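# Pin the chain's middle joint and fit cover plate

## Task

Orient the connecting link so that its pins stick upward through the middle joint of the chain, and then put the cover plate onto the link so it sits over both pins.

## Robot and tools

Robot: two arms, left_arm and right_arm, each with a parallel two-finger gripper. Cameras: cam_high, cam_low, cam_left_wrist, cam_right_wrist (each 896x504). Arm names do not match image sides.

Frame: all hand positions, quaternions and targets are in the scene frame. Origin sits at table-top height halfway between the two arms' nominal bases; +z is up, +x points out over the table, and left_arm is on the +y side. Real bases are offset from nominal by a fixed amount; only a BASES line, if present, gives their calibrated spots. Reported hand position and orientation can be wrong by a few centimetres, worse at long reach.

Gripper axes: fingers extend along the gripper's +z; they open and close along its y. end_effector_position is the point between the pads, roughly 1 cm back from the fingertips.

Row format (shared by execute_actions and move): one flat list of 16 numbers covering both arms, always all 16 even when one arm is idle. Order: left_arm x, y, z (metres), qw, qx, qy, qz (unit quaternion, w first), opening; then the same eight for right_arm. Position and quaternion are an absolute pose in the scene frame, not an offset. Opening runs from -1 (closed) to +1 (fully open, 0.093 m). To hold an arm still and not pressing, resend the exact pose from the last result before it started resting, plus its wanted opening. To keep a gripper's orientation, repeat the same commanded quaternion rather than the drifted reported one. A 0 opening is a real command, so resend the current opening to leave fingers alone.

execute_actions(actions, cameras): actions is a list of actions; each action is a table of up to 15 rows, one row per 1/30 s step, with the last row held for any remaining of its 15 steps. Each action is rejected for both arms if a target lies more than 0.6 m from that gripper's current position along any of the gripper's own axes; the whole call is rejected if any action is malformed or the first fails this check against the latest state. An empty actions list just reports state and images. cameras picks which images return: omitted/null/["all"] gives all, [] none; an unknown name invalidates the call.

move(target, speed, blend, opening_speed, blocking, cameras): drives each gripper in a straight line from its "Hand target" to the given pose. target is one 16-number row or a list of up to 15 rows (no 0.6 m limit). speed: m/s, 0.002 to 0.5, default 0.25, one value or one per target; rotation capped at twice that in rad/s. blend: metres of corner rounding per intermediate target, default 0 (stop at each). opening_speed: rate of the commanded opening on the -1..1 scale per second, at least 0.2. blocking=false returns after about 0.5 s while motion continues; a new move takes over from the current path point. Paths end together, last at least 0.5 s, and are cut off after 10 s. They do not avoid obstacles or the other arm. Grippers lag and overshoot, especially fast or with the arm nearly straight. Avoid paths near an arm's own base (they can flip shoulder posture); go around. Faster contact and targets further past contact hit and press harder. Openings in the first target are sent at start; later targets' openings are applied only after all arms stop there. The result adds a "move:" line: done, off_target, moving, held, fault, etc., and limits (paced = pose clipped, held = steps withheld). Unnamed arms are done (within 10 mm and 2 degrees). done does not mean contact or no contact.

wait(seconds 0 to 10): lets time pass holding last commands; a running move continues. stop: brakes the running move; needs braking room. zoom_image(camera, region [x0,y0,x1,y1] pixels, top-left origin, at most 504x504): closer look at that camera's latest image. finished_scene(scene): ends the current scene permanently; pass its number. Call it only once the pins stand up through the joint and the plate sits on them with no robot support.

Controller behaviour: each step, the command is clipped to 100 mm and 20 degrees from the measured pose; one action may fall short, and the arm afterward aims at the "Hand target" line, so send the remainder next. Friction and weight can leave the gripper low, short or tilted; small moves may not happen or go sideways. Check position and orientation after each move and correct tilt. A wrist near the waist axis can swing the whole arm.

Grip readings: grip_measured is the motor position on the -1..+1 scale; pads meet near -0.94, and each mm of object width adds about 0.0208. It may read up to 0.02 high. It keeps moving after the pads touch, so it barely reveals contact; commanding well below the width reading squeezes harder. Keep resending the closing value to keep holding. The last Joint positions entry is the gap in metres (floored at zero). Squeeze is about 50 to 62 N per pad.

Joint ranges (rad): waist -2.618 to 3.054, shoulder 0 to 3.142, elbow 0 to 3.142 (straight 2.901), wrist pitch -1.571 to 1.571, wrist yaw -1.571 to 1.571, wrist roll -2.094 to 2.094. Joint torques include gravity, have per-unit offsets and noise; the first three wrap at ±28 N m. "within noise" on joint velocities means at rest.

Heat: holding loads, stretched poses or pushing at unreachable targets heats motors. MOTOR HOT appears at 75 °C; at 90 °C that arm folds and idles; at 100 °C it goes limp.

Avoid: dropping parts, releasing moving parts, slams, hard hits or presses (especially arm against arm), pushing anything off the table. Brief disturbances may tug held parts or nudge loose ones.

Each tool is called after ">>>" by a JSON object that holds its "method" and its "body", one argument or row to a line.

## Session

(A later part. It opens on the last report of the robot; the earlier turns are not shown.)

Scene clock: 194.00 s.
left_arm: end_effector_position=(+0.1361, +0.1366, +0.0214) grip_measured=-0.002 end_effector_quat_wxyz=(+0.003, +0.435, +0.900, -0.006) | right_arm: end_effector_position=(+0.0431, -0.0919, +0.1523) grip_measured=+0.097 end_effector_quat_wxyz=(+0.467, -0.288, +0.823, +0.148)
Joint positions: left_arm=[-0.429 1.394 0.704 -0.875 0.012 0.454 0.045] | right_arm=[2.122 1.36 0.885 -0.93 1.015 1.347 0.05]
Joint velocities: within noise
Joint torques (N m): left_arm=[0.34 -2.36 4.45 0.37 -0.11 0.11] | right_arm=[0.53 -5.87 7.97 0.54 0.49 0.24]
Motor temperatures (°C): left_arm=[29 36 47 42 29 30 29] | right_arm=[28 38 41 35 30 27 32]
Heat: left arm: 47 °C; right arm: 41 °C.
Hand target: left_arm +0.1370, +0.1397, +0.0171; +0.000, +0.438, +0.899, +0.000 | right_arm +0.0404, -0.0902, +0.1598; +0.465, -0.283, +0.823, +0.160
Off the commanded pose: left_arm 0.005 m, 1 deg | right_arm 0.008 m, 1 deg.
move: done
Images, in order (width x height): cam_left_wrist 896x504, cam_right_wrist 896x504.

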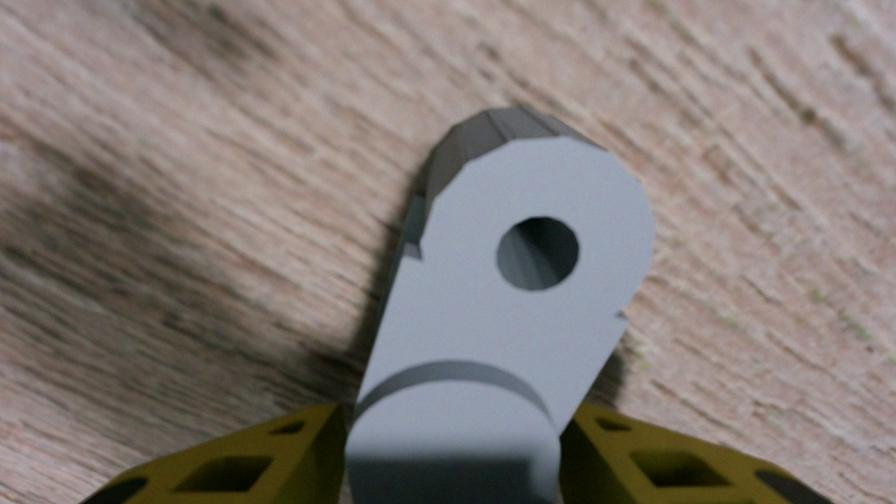

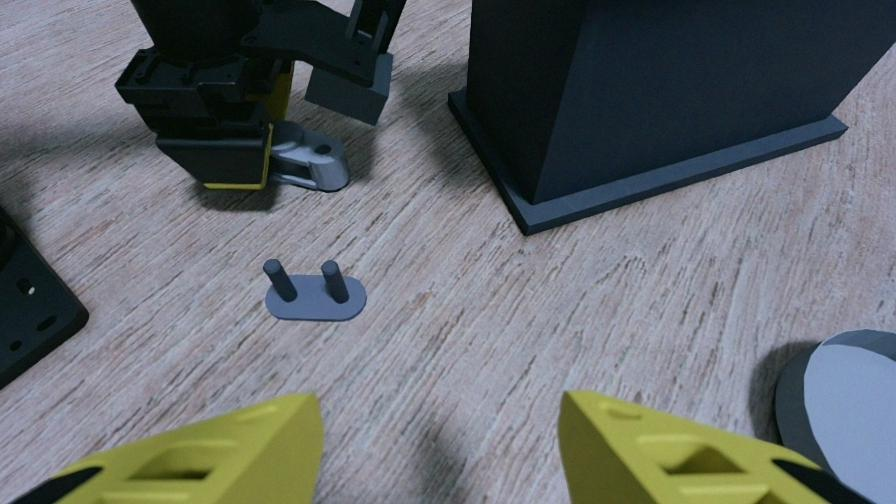

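Centred on B. Closing, then lifting.

>>> {"method": "move", "body": {
  "target": [0.1372,0.1397,0.017,0.0,0.4384,0.8988,0.0,-0.65,0.0402,-0.0901,0.1599,0.465,-0.283,0.823,0.160,0.1],
  "opening_speed": 0.6,
  "cameras": ["cam_left_wrist"]
}}

>>> {"method": "move", "body": {
  "target": [0.1372,0.1397,0.115,0.0,0.4384,0.8988,0.0,-0.65,0.0402,-0.0901,0.1599,0.465,-0.283,0.823,0.160,0.1],
  "speed": 0.1,
  "cameras": ["cam_left_wrist","cam_right_wrist"]
}}

Scene clock: 195.73 s.
left_arm: end_effector_position=(+0.1364, +0.1365, +0.0214) grip_measured=-0.459 end_effector_quat_wxyz=(+0.004, +0.435, +0.900, -0.006) | right_arm: end_effector_position=(+0.0431, -0.0919, +0.1523) grip_measured=+0.097 end_effector_quat_wxyz=(+0.467, -0.288, +0.823, +0.148)
Joint positions: left_arm=[-0.429 1.394 0.704 -0.874 0.012 0.454 0.023] | right_arm=[2.122 1.36 0.885 -0.93 1.015 1.347 0.05]
Joint velocities: within noise
Joint torques (N m): left_arm=[0.32 -2.36 4.45 0.4 -0.1 0.11] | right_arm=[0.51 -5.87 7.97 0.54 0.49 0.24]
Motor temperatures (°C): left_arm=[29 36 47 42 29 30 29] | right_arm=[28 38 41 34 30 27 32]
Heat: left arm: 47 °C; right arm: 41 °C.
Hand target: left_arm +0.1371, +0.1397, +0.0171; +0.000, +0.438, +0.899, +0.000 | right_arm +0.0404, -0.0902, +0.1598; +0.465, -0.283, +0.823, +0.160
Off the commanded pose: left_arm 0.006 m, 1 deg | right_arm 0.008 m, 1 deg.
move: done
Images, in order (width x height): cam_left_wrist 896x504.

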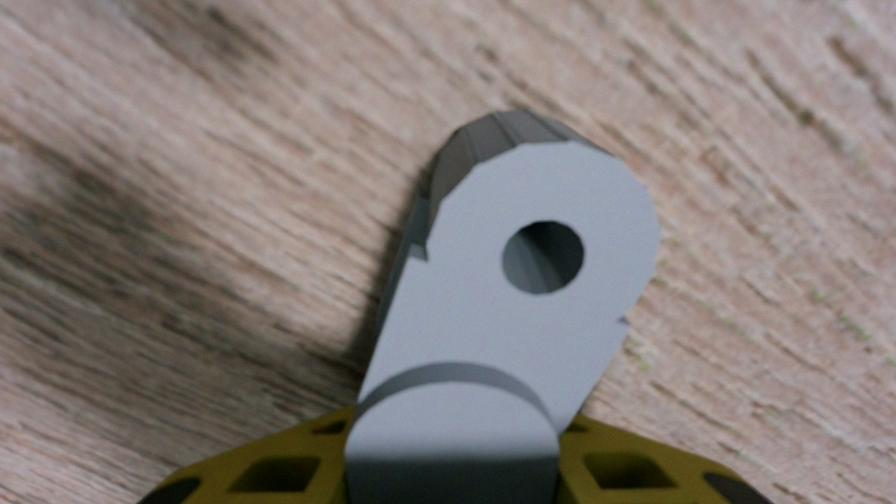

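Scene clock: 197.40 s.
left_arm: end_effector_position=(+0.1340, +0.1377, +0.1038) grip_measured=-0.459 end_effector_quat_wxyz=(-0.014, +0.435, +0.900, -0.006) | right_arm: end_effector_position=(+0.0431, -0.0919, +0.1523) grip_measured=+0.097 end_effector_quat_wxyz=(+0.467, -0.288, +0.823, +0.148)
Joint positions: left_arm=[-0.429 1.323 0.99 -1.265 0.011 0.454 0.023] | right_arm=[2.122 1.36 0.885 -0.93 1.015 1.347 0.05]
Joint velocities: within noise
Joint torques (N m): left_arm=[0.27 -5.35 7.91 0 -0.1 0.11] | right_arm=[0.51 -5.87 7.98 0.54 0.5 0.24]
Motor temperatures (°C): left_arm=[29 36 47 42 29 30 29] | right_arm=[28 38 41 34 30 27 32]
Heat: left arm: 47 °C; right arm: 41 °C.
Hand target: left_arm +0.1370, +0.1396, +0.1147; +0.000, +0.438, +0.899, +0.000 | right_arm +0.0404, -0.0902, +0.1598; +0.465, -0.283, +0.823, +0.160
Off the commanded pose: left_arm 0.012 m, 2 deg | right_arm 0.008 m, 1 deg.
move: off_target (left_arm)
Images, in order (width x height): cam_left_wrist 896x504, cam_right_wrist 896x504.

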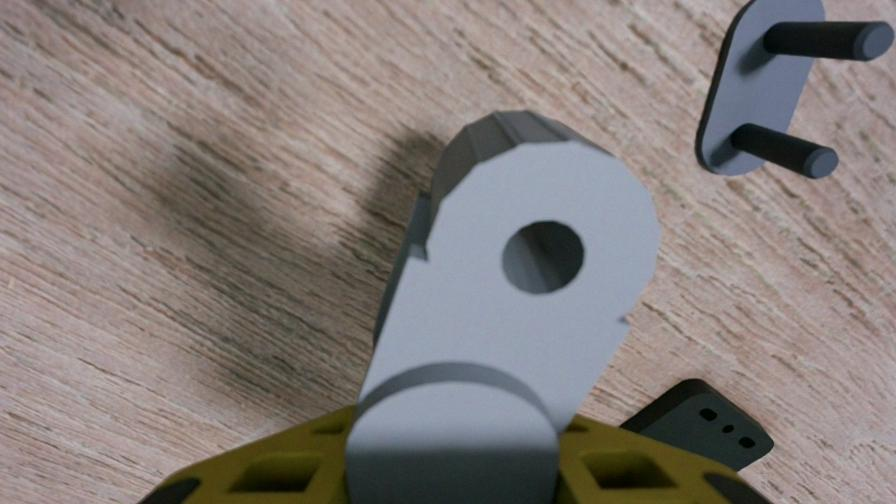

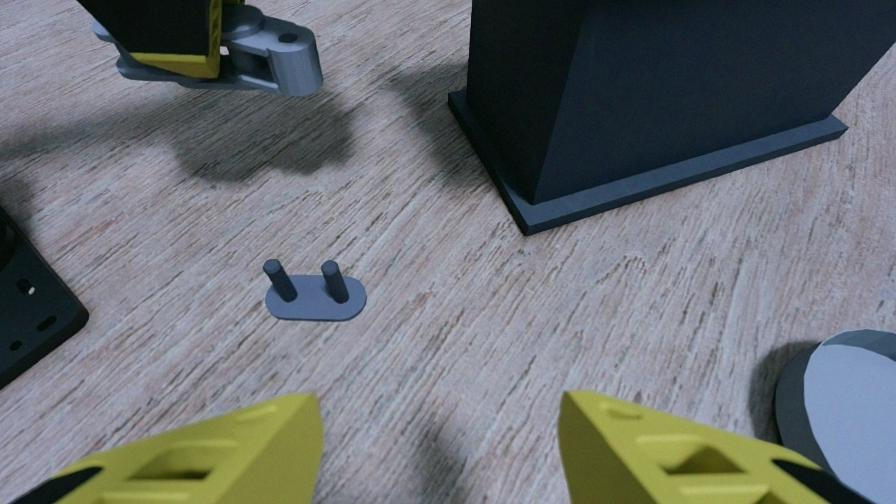

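>>> {"method": "move", "body": {
  "target": [0.064,0.090,0.125,0.0168,0.4384,0.8988,0.0,-0.65,0.0402,-0.0901,0.1599,0.465,-0.283,0.823,0.160,0.1],
  "speed": 0.12,
  "cameras": ["cam_left_wrist","cam_right_wrist"]
}}

Scene clock: 200.43 s.
left_arm: end_effector_position=(+0.0655, +0.0861, +0.1216) grip_measured=-0.459 end_effector_quat_wxyz=(+0.012, +0.442, +0.897, -0.005) | right_arm: end_effector_position=(+0.0431, -0.0919, +0.1523) grip_measured=+0.097 end_effector_quat_wxyz=(+0.467, -0.288, +0.823, +0.148)
Joint positions: left_arm=[-0.883 1.181 0.965 -1.329 -0.001 0.015 0.023] | right_arm=[2.122 1.36 0.885 -0.93 1.015 1.347 0.05]
Joint velocities: within noise
Joint torques (N m): left_arm=[-0.66 -3.97 5.85 0.17 -0.15 -0.2] | right_arm=[0.51 -5.87 7.98 0.53 0.5 0.24]
Motor temperatures (°C): left_arm=[29 36 47 41 29 30 29] | right_arm=[28 38 41 34 30 27 32]
Heat: left arm: 47 °C; right arm: 41 °C.
Hand target: left_arm +0.0641, +0.0899, +0.1249; +0.017, +0.438, +0.899, +0.000 | right_arm +0.0404, -0.0902, +0.1598; +0.465, -0.283, +0.823, +0.160
Off the commanded pose: left_arm 0.005 m, 1 deg | right_arm 0.008 m, 1 deg.
move: done
Images, in order (width x height): cam_left_wrist 896x504, cam_right_wrist 896x504.

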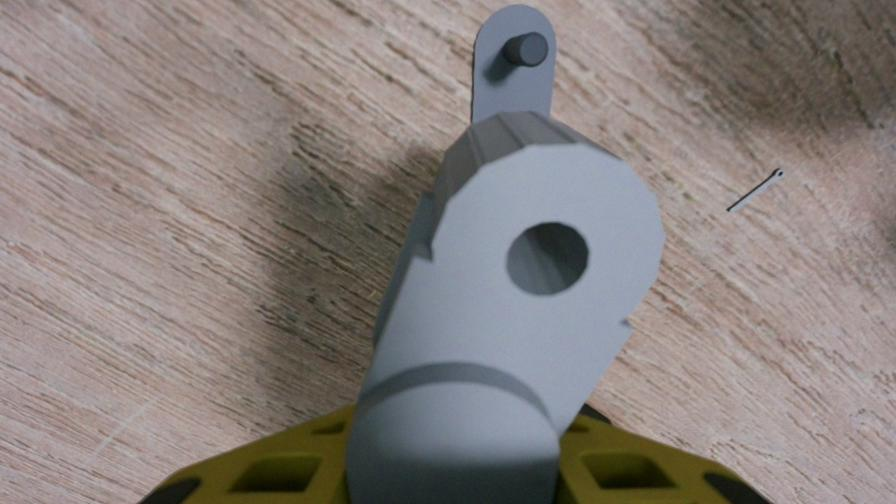

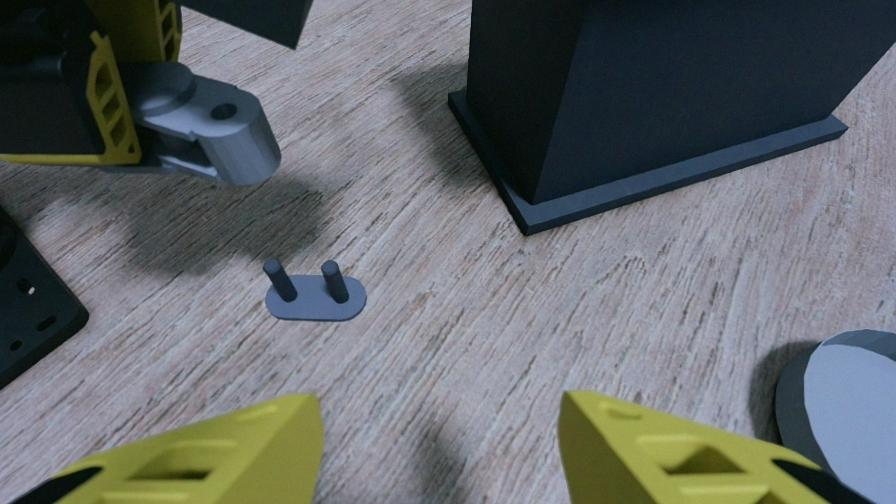

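>>> {"method": "move", "body": {
  "target": [0.052,0.090,0.078,0.009,0.4384,0.8988,-0.001,-0.65,0.0402,-0.0901,0.1599,0.465,-0.283,0.823,0.160,0.1],
  "speed": 0.08,
  "cameras": ["cam_left_wrist","cam_right_wrist"]
}}

Scene clock: 204.80 s.
left_arm: end_effector_position=(+0.0503, +0.0927, +0.0754) grip_measured=-0.459 end_effector_quat_wxyz=(-0.005, +0.442, +0.897, +0.004) | right_arm: end_effector_position=(+0.0431, -0.0919, +0.1523) grip_measured=+0.097 end_effector_quat_wxyz=(+0.467, -0.288, +0.823, +0.148)
Joint positions: left_arm=[-0.932 1.173 0.777 -1.188 -0.002 -0.034 0.023] | right_arm=[2.122 1.36 0.885 -0.93 1.015 1.347 0.05]
Joint velocities: within noise
Joint torques (N m): left_arm=[-0.65 -3.71 5.56 0.33 -0.07 -0.24] | right_arm=[0.53 -5.87 7.97 0.54 0.49 0.24]
Motor temperatures (°C): left_arm=[29 36 47 41 29 30 29] | right_arm=[28 38 41 34 30 27 32]
Heat: left arm: 47 °C; right arm: 41 °C.
Hand target: left_arm +0.0520, +0.0900, +0.0781; +0.009, +0.438, +0.899, -0.001 | right_arm +0.0404, -0.0902, +0.1598; +0.465, -0.283, +0.823, +0.160
Off the commanded pose: left_arm 0.004 m, 2 deg | right_arm 0.008 m, 1 deg.
move: done
Images, in order (width x height): cam_left_wrist 896x504, cam_right_wrist 896x504.

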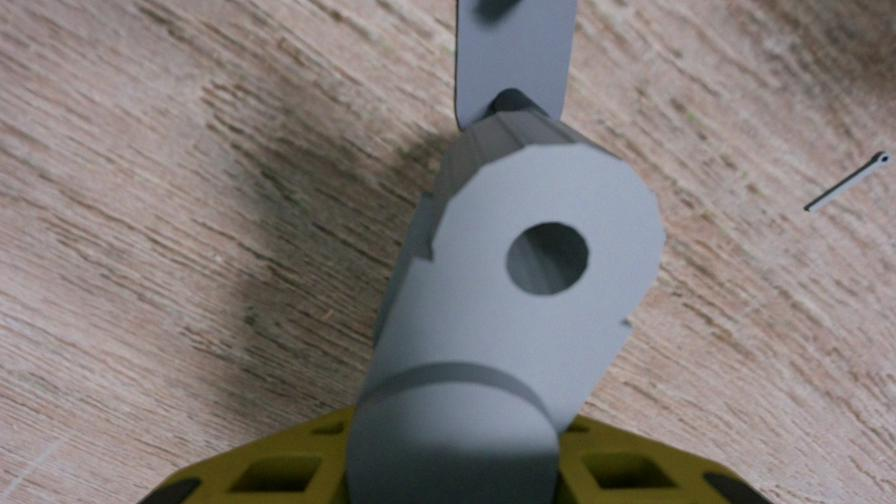

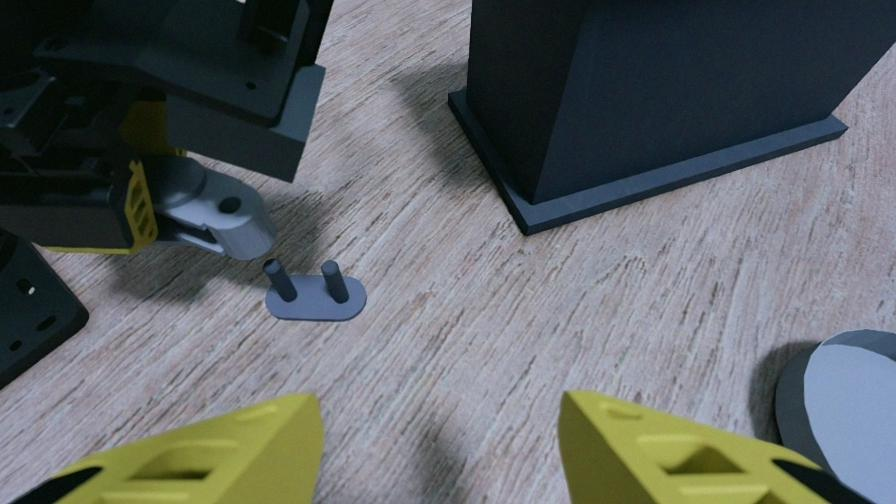

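>>> {"method": "move", "body": {
  "target": [0.0540,0.0820,0.066,0.013,0.4384,0.8988,-0.0046,-0.65,0.0402,-0.0901,0.1599,0.465,-0.283,0.823,0.160,0.1],
  "speed": 0.05,
  "cameras": ["cam_left_wrist","cam_right_wrist"]
}}

Scene clock: 206.87 s.
left_arm: end_effector_position=(+0.0529, +0.0846, +0.0670) grip_measured=-0.459 end_effector_quat_wxyz=(+0.009, +0.442, +0.897, -0.004) | right_arm: end_effector_position=(+0.0431, -0.0919, +0.1523) grip_measured=+0.097 end_effector_quat_wxyz=(+0.467, -0.288, +0.823, +0.148)
Joint positions: left_arm=[-0.947 1.18 0.748 -1.118 -0.002 -0.049 0.023] | right_arm=[2.122 1.36 0.885 -0.93 1.015 1.347 0.05]
Joint velocities: within noise
Joint torques (N m): left_arm=[-0.68 -1.62 5.53 0.43 -0.06 -0.21] | right_arm=[0.53 -5.86 7.97 0.54 0.49 0.24]
Motor temperatures (°C): left_arm=[29 36 47 41 29 30 29] | right_arm=[28 38 41 34 30 27 32]
Heat: left arm: 47 °C; right arm: 41 °C.
Hand target: left_arm +0.0540, +0.0820, +0.0661; +0.013, +0.438, +0.899, -0.005 | right_arm +0.0404, -0.0902, +0.1598; +0.465, -0.283, +0.823, +0.160
Off the commanded pose: left_arm 0.003 m, 1 deg | right_arm 0.008 m, 1 deg.
move: done
Images, in order (width x height): cam_left_wrist 896x504, cam_right_wrist 896x504.

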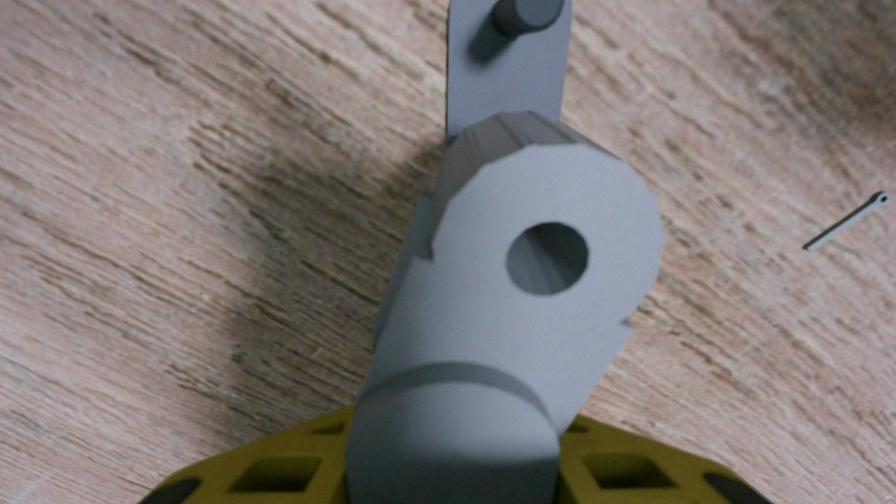

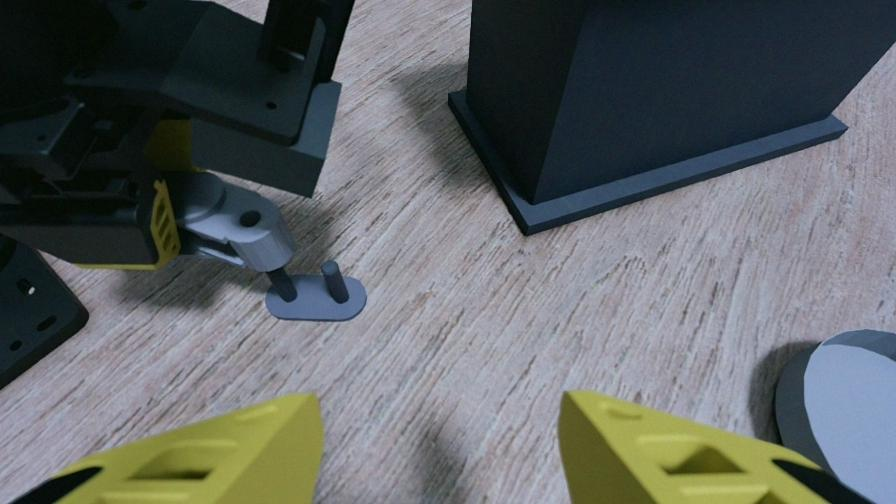

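>>> {"method": "move", "body": {
  "target": [0.0506,0.0812,0.050,0.013,0.4384,0.8988,-0.0046,-0.65,0.0402,-0.0901,0.1599,0.465,-0.283,0.823,0.160,0.1],
  "speed": 0.03,
  "cameras": ["cam_left_wrist","cam_right_wrist"]
}}

Scene clock: 208.53 s.
left_arm: end_effector_position=(+0.0492, +0.0841, +0.0509) grip_measured=-0.459 end_effector_quat_wxyz=(+0.008, +0.442, +0.897, -0.004) | right_arm: end_effector_position=(+0.0431, -0.0919, +0.1523) grip_measured=+0.097 end_effector_quat_wxyz=(+0.467, -0.288, +0.823, +0.148)
Joint positions: left_arm=[-0.966 1.192 0.689 -1.05 -0.002 -0.068 0.023] | right_arm=[2.122 1.36 0.885 -0.93 1.015 1.347 0.05]
Joint velocities: within noise
Joint torques (N m): left_arm=[-0.66 -1.66 5.49 0.44 -0.07 -0.19] | right_arm=[0.53 -5.87 7.99 0.54 0.49 0.24]
Motor temperatures (°C): left_arm=[29 36 47 41 29 30 29] | right_arm=[28 38 41 34 30 27 32]
Heat: left arm: 47 °C; right arm: 41 °C.
Hand target: left_arm +0.0506, +0.0812, +0.0501; +0.013, +0.438, +0.899, -0.005 | right_arm +0.0404, -0.0902, +0.1598; +0.465, -0.283, +0.823, +0.160
Off the commanded pose: left_arm 0.003 m, 1 deg | right_arm 0.008 m, 1 deg.
move: done
Images, in order (width x height): cam_left_wrist 896x504, cam_right_wrist 896x504.

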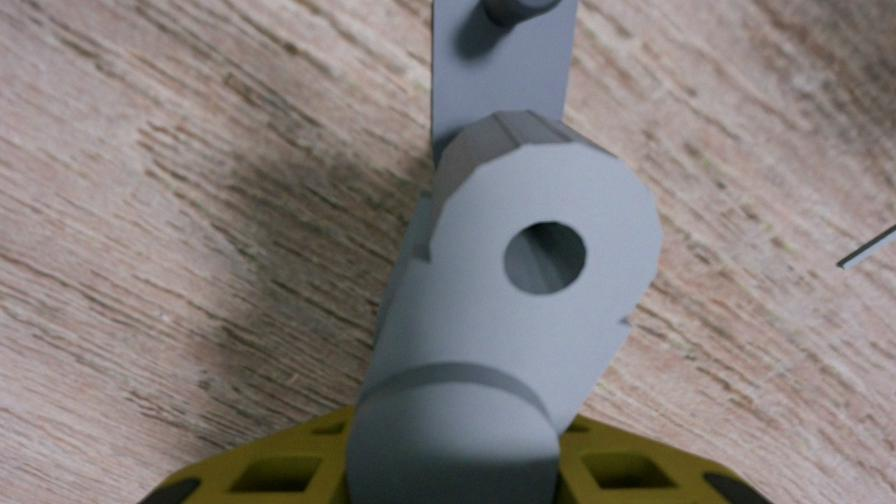

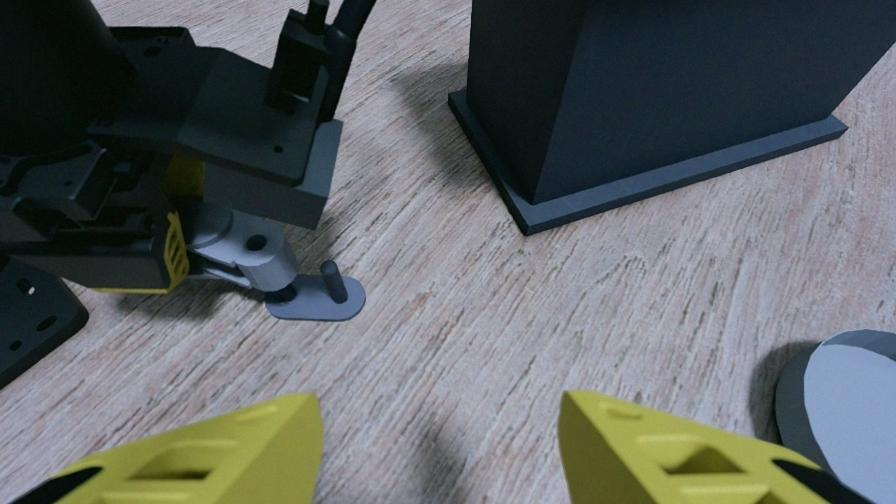

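>>> {"method": "zoom_image", "body": {
  "camera": "cam_right_wrist",
  "region": [180, 180, 400, 350]
}}

>>> {"method": "zoom_image", "body": {
  "camera": "cam_left_wrist",
  "region": [440, 180, 660, 330]
}}

Scaled by 2.291 from the camera's 896x504 image, which has a finer 1280x720 frame.

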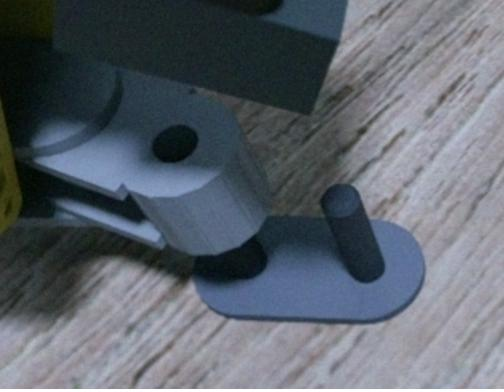

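Scaled by 2.291 from the camera's 896x504 image, which has a finer 1280x720 frame.

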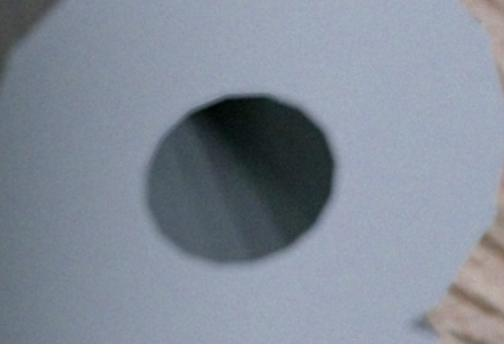

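Looks entered. Descending further.

>>> {"method": "move", "body": {
  "target": [0.0512,0.0812,0.034,0.013,0.4384,0.8988,-0.0046,-0.65,0.0402,-0.0901,0.1599,0.465,-0.283,0.823,0.160,0.1],
  "speed": 0.03,
  "cameras": ["cam_left_wrist","cam_right_wrist"]
}}

Scene clock: 210.17 s.
left_arm: end_effector_position=(+0.0492, +0.0841, +0.0351) grip_measured=-0.459 end_effector_quat_wxyz=(+0.007, +0.442, +0.897, -0.003) | right_arm: end_effector_position=(+0.0431, -0.0919, +0.1523) grip_measured=+0.097 end_effector_quat_wxyz=(+0.467, -0.288, +0.823, +0.148)
Joint positions: left_arm=[-0.966 1.216 0.638 -0.976 -0.002 -0.068 0.023] | right_arm=[2.122 1.36 0.885 -0.93 1.015 1.347 0.05]
Joint velocities: within noise
Joint torques (N m): left_arm=[-0.44 -1.7 5.34 0.46 -0.06 -0.17] | right_arm=[0.53 -5.87 7.95 0.54 0.49 0.24]
Motor temperatures (°C): left_arm=[29 36 47 40 29 30 29] | right_arm=[28 38 41 34 30 27 32]
Heat: left arm: 47 °C; right arm: 41 °C.
Hand target: left_arm +0.0512, +0.0813, +0.0341; +0.013, +0.438, +0.899, -0.005 | right_arm +0.0404, -0.0902, +0.1598; +0.465, -0.283, +0.823, +0.160
Off the commanded pose: left_arm 0.004 m, 1 deg | right_arm 0.008 m, 1 deg.
move: done
Images, in order (width x height): cam_left_wrist 896x504, cam_right_wrist 896x504.

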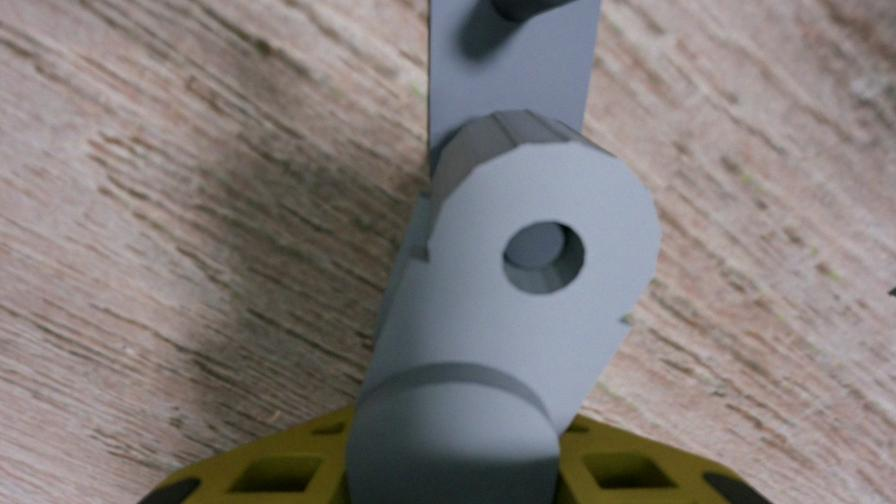

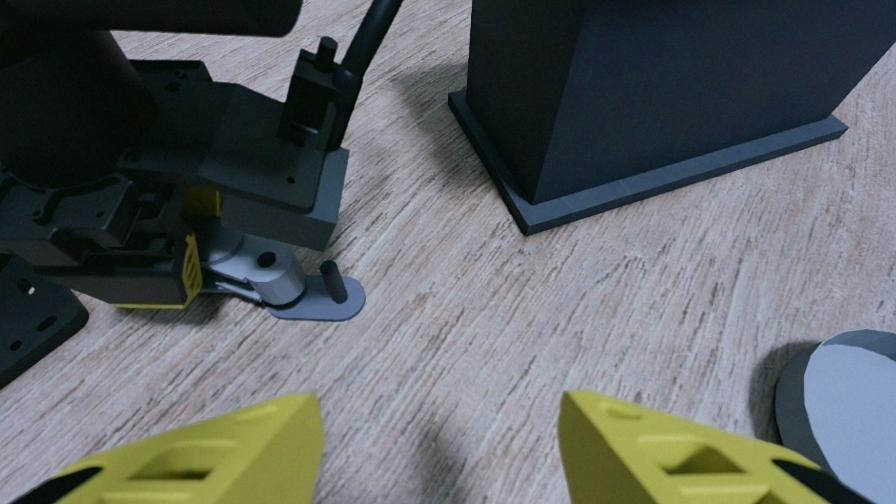

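>>> {"method": "move", "body": {
  "target": [0.0512, 0.0812, 0.018, 0.011, 0.4384, 0.8988, -0.0035, -0.65, 0.0402, -0.0901, 0.1599, 0.465, -0.283, 0.823, 0.160, 0.1],
  "speed": 0.03,
  "cameras": ["cam_left_wrist","cam_right_wrist"]
}}

Scene clock: 211.37 s.
left_arm: end_effector_position=(+0.0492, +0.0841, +0.0209) grip_measured=-0.459 end_effector_quat_wxyz=(+0.005, +0.442, +0.897, -0.002) | right_arm: end_effector_position=(+0.0431, -0.0919, +0.1523) grip_measured=+0.097 end_effector_quat_wxyz=(+0.467, -0.288, +0.823, +0.148)
Joint positions: left_arm=[-0.966 1.247 0.597 -0.909 -0.002 -0.068 0.023] | right_arm=[2.122 1.36 0.885 -0.93 1.015 1.347 0.05]
Joint velocities: within noise
Joint torques (N m): left_arm=[-0.43 -1.47 4.75 0.53 -0.07 -0.17] | right_arm=[0.51 -5.87 7.98 0.54 0.49 0.24]
Motor temperatures (°C): left_arm=[29 36 47 40 29 30 29] | right_arm=[28 38 41 34 30 27 32]
Heat: left arm: 47 °C; right arm: 41 °C.
Hand target: left_arm +0.0512, +0.0813, +0.0182; +0.011, +0.438, +0.899, -0.004 | right_arm +0.0404, -0.0902, +0.1598; +0.465, -0.283, +0.823, +0.160
Off the commanded pose: left_arm 0.005 m, 1 deg | right_arm 0.008 m, 1 deg.
move: done
Images, in order (width x height): cam_left_wrist 896x504, cam_right_wrist 896x504.

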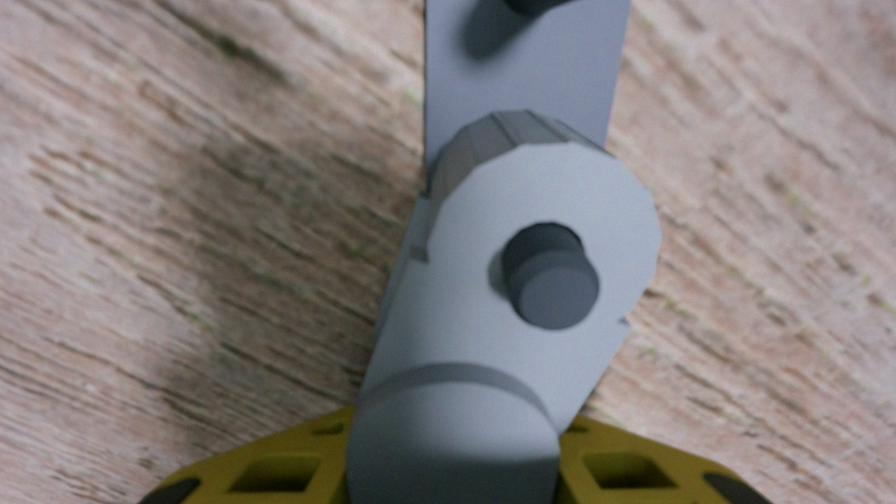

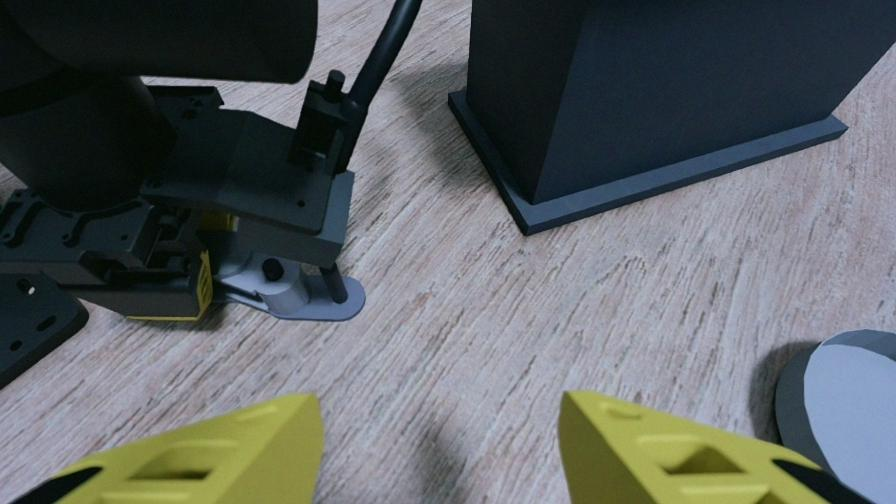

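>>> {"method": "move", "body": {
  "target": [
    [0.0512, 0.0812, 0.018, 0.011, 0.4384, 0.8988, -0.0035, -0.2, 0.0402, -0.0901, 0.1599, 0.465, -0.283, 0.823, 0.160, 0.1]
  ],
  "opening_speed": 0.5,
  "cameras": ["cam_left_wrist"]
}}

>>> {"method": "move", "body": {
  "target": [0.0512, 0.0812, 0.13, 0.011, 0.4384, 0.8988, -0.0035, -0.2, 0.0402, -0.0901, 0.1599, 0.465, -0.283, 0.823, 0.160, 0.1],
  "speed": 0.08,
  "cameras": ["cam_high","cam_left_wrist","cam_right_wrist"]
}}

Scene clock: 212.87 s.
left_arm: end_effector_position=(+0.0509, +0.0818, +0.0210) grip_measured=-0.202 end_effector_quat_wxyz=(+0.011, +0.442, +0.897, -0.005) | right_arm: end_effector_position=(+0.0431, -0.0919, +0.1523) grip_measured=+0.097 end_effector_quat_wxyz=(+0.467, -0.288, +0.823, +0.148)
Joint positions: left_arm=[-0.966 1.247 0.597 -0.897 -0.002 -0.068 0.036] | right_arm=[2.122 1.36 0.885 -0.93 1.015 1.347 0.05]
Joint velocities: within noise
Joint torques (N m): left_arm=[-0.44 -1.43 4.77 0.47 -0.06 -0.17] | right_arm=[0.51 -5.86 7.97 0.54 0.49 0.24]
Motor temperatures (°C): left_arm=[29 36 47 40 29 30 29] | right_arm=[28 38 41 34 30 27 32]
Heat: left arm: 47 °C; right arm: 41 °C.
Hand target: left_arm +0.0512, +0.0813, +0.0181; +0.011, +0.438, +0.899, -0.004 | right_arm +0.0404, -0.0902, +0.1598; +0.465, -0.283, +0.823, +0.160
Off the commanded pose: left_arm 0.003 m, 0 deg | right_arm 0.008 m, 1 deg.
move: done
Images, in order (width x height): cam_left_wrist 896x504.

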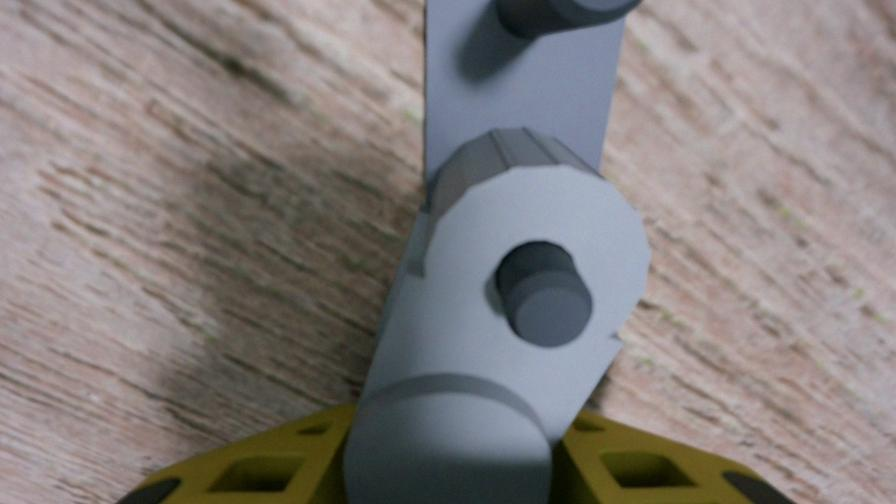

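Scene clock: 214.97 s.
left_arm: end_effector_position=(+0.0515, +0.0810, +0.1238) grip_measured=-0.202 end_effector_quat_wxyz=(+0.005, +0.442, +0.897, -0.002) | right_arm: end_effector_position=(+0.0431, -0.0919, +0.1523) grip_measured=+0.097 end_effector_quat_wxyz=(+0.467, -0.288, +0.823, +0.148)
Joint positions: left_arm=[-0.966 1.18 0.974 -1.354 -0.002 -0.068 0.036] | right_arm=[2.122 1.36 0.885 -0.93 1.015 1.347 0.05]
Joint velocities: within noise
Joint torques (N m): left_arm=[-0.43 -3.25 7.1 0.15 -0.06 -0.16] | right_arm=[0.53 -5.86 7.98 0.54 0.49 0.24]
Motor temperatures (°C): left_arm=[29 36 47 40 29 30 29] | right_arm=[28 38 41 34 30 27 32]
Heat: left arm: 47 °C; right arm: 41 °C.
Hand target: left_arm +0.0512, +0.0812, +0.1299; +0.011, +0.438, +0.899, -0.004 | right_arm +0.0404, -0.0902, +0.1598; +0.465, -0.283, +0.823, +0.160
Off the commanded pose: left_arm 0.006 m, 1 deg | right_arm 0.008 m, 1 deg.
move: done
Images, in order (width x height): cam_high 896x504, cam_left_wrist 896x504, cam_right_wrist 896x504.

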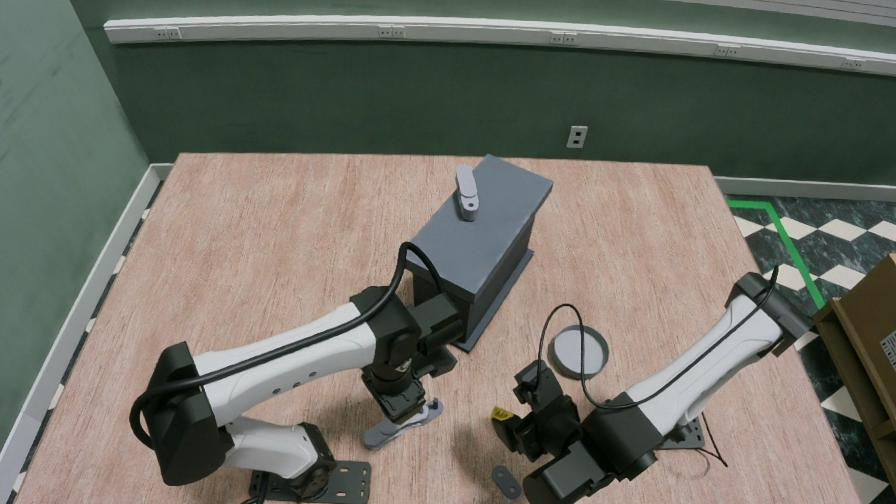

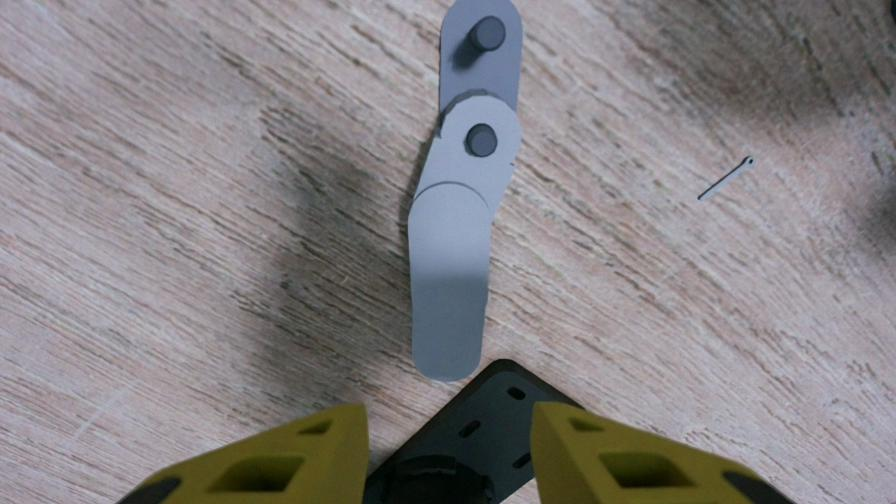

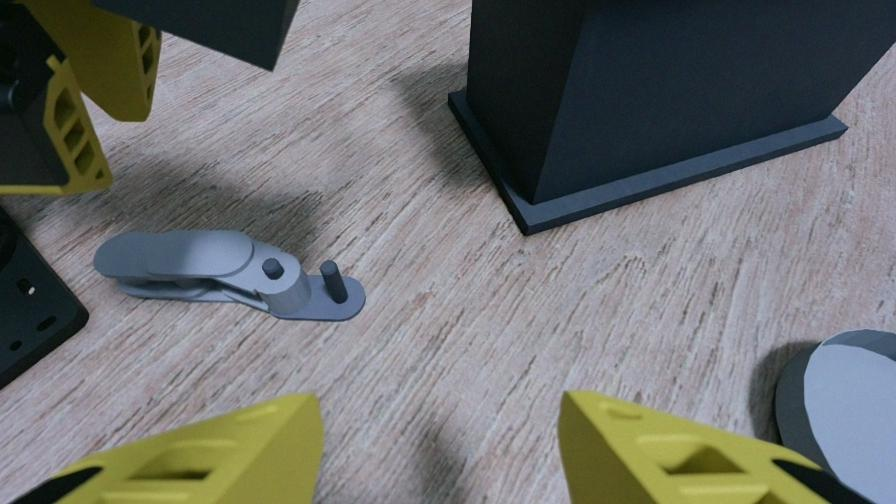

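>>> {"method": "zoom_image", "body": {
  "camera": "cam_high",
  "region": [390, 140, 570, 290]
}}

Scaled by 2.800 from the camera's 896x504 image, which has a finer 1280x720 frame.

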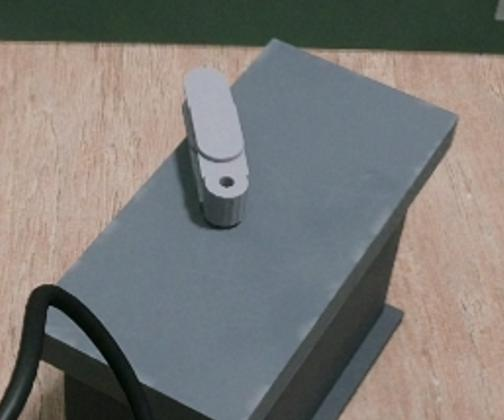

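>>> {"method": "move", "body": {
  "target": [
    [0.07,0.10,0.18,0.2,0.33,0.88,-0.06,-0.2,0.0402,-0.0901,0.1599,0.465,-0.283,0.823,0.160,0.1],
    [0.15,0.11,0.32,0.4005,0.1586,0.8996,-0.0706,0.1,0.0402,-0.0901,0.1599,0.465,-0.283,0.823,0.160,0.1],
    [0.34,-0.035,0.34,0.4057,-0.0637,0.9113,0.0284,0.1,0.0402,-0.0901,0.1599,0.465,-0.283,0.823,0.160,0.1]
  ],
  "speed": 0.2,
  "blend": 0.03
}}

Scene clock: 225.87 s.
left_arm: end_effector_position=(+0.3392, -0.0333, +0.3472) grip_measured=+0.098 end_effector_quat_wxyz=(+0.412, -0.062, +0.909, +0.017) | right_arm: end_effector_position=(+0.0431, -0.0919, +0.1523) grip_measured=+0.097 end_effector_quat_wxyz=(+0.467, -0.288, +0.823, +0.148)
Joint positions: left_arm=[-0.795 2.121 2.68 -1.526 -0.642 -0.742 0.05] | right_arm=[2.122 1.36 0.885 -0.93 1.015 1.347 0.05]
Joint velocities: within noise
Joint torques (N m): left_arm=[-0.53 -7.31 6.11 1.11 -0.47 -0.2] | right_arm=[0.51 -5.87 7.97 0.53 0.5 0.24]
Motor temperatures (°C): left_arm=[29 36 47 41 29 30 29] | right_arm=[28 38 41 34 30 27 32]
Heat: left arm: 47 °C; right arm: 41 °C.
Hand target: left_arm +0.3399, -0.0350, +0.3399; +0.407, -0.063, +0.911, +0.027 | right_arm +0.0404, -0.0902, +0.1598; +0.465, -0.283, +0.823, +0.160
Off the commanded pose: left_arm 0.007 m, 2 deg | right_arm 0.008 m, 1 deg.
move: done; blend cut to 0 m at target 2

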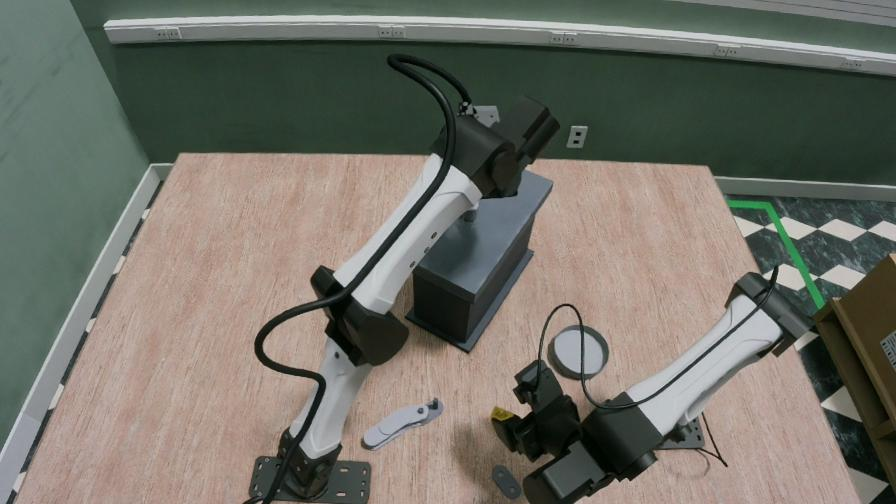

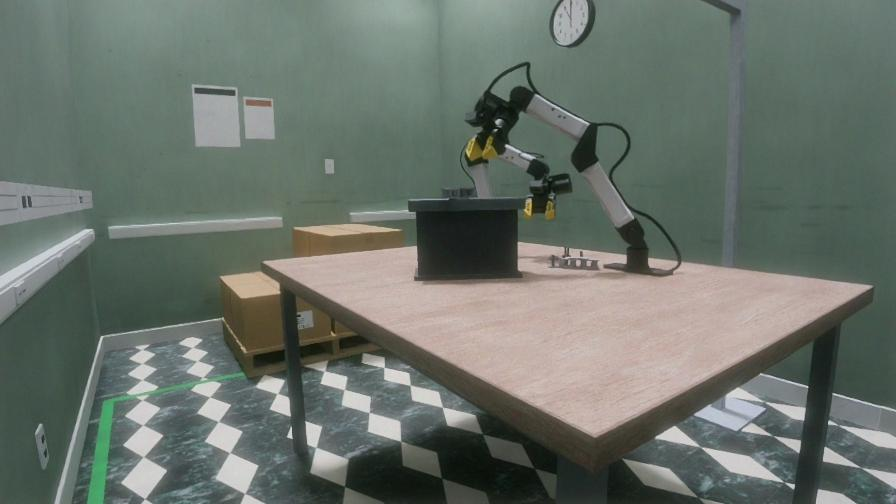

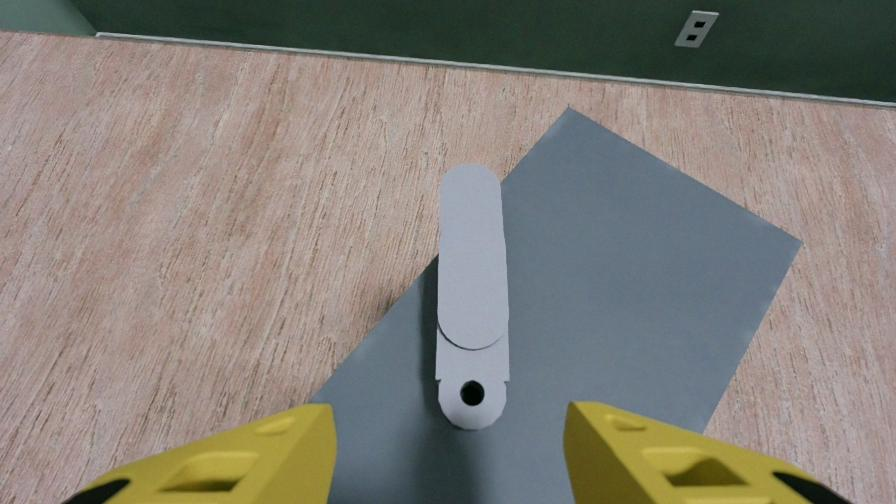

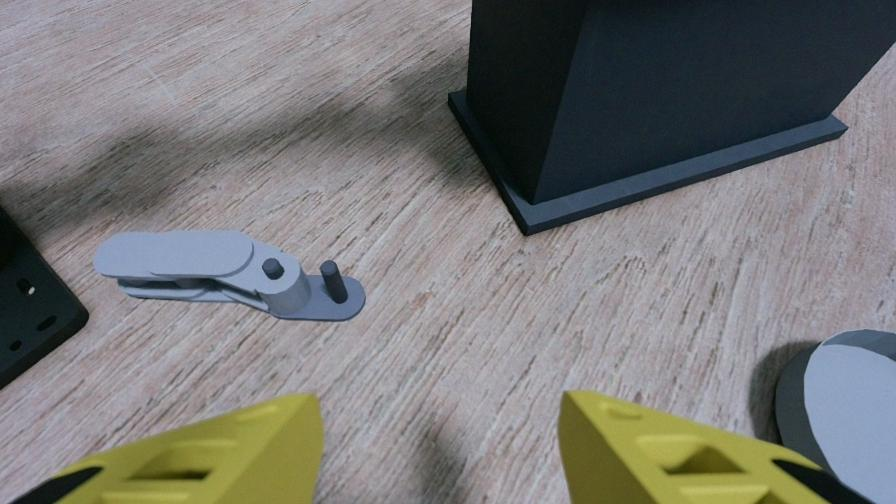

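>>> {"method": "move", "body": {
  "target": [0.360,-0.044,0.287,0.4057,-0.0637,0.9113,0.0284,0.1,0.0402,-0.0901,0.1599,0.465,-0.283,0.823,0.160,0.1],
  "speed": 0.12,
  "cameras": ["cam_left_wrist","cam_low"]
}}

Scene clock: 228.77 s.
left_arm: end_effector_position=(+0.3614, -0.0488, +0.2758) grip_measured=+0.099 end_effector_quat_wxyz=(+0.398, -0.060, +0.915, +0.038) | right_arm: end_effector_position=(+0.0431, -0.0919, +0.1523) grip_measured=+0.097 end_effector_quat_wxyz=(+0.467, -0.288, +0.823, +0.148)
Joint positions: left_arm=[-0.784 2.051 2.243 -1.212 -0.645 -0.745 0.05] | right_arm=[2.122 1.36 0.885 -0.93 1.015 1.347 0.05]
Joint velocities: within noise
Joint torques (N m): left_arm=[0.27 -12.96 4.89 1.36 -0.35 0.05] | right_arm=[0.53 -5.86 7.98 0.54 0.49 0.24]
Motor temperatures (°C): left_arm=[29 37 47 41 29 30 29] | right_arm=[28 38 41 34 30 27 32]
Heat: left arm: 47 °C; right arm: 41 °C.
Hand target: left_arm +0.3599, -0.0441, +0.2870; +0.406, -0.064, +0.911, +0.029 | right_arm +0.0404, -0.0902, +0.1598; +0.465, -0.283, +0.823, +0.160
Off the commanded pose: left_arm 0.012 m, 2 deg | right_arm 0.008 m, 1 deg.
move: off_target (left_arm)
Images, in order (width x height): cam_low 896x504, cam_left_wrist 896x504.

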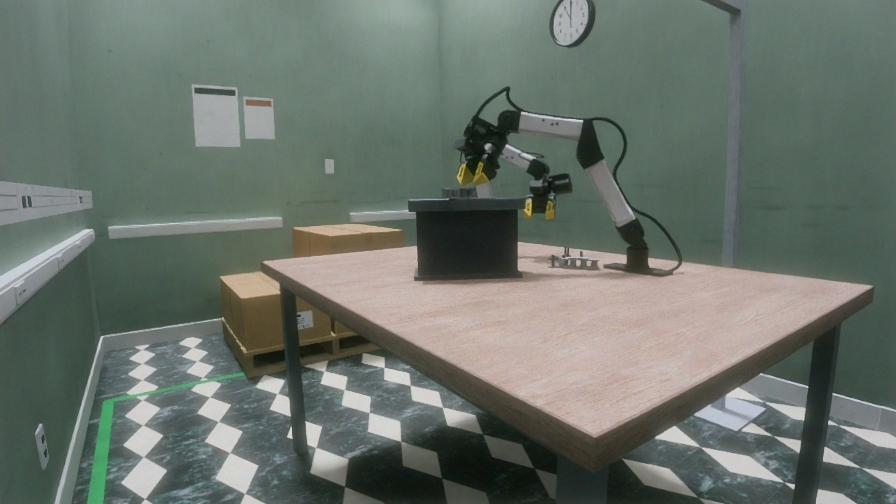

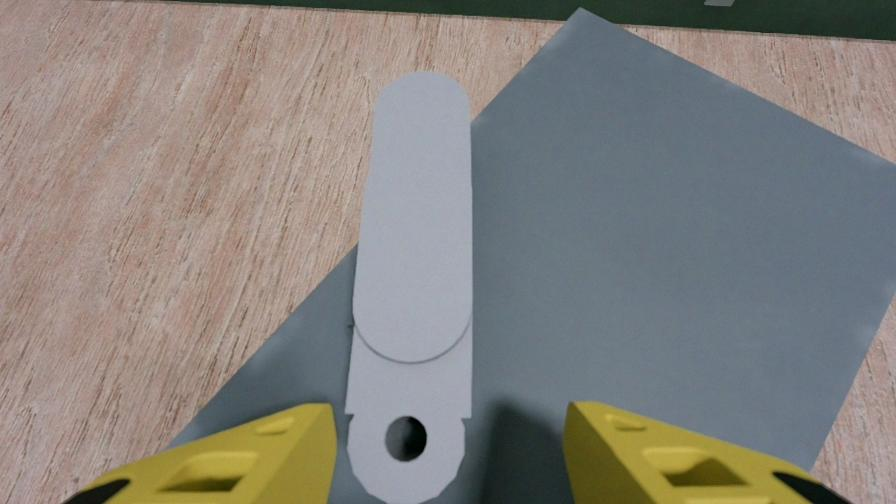

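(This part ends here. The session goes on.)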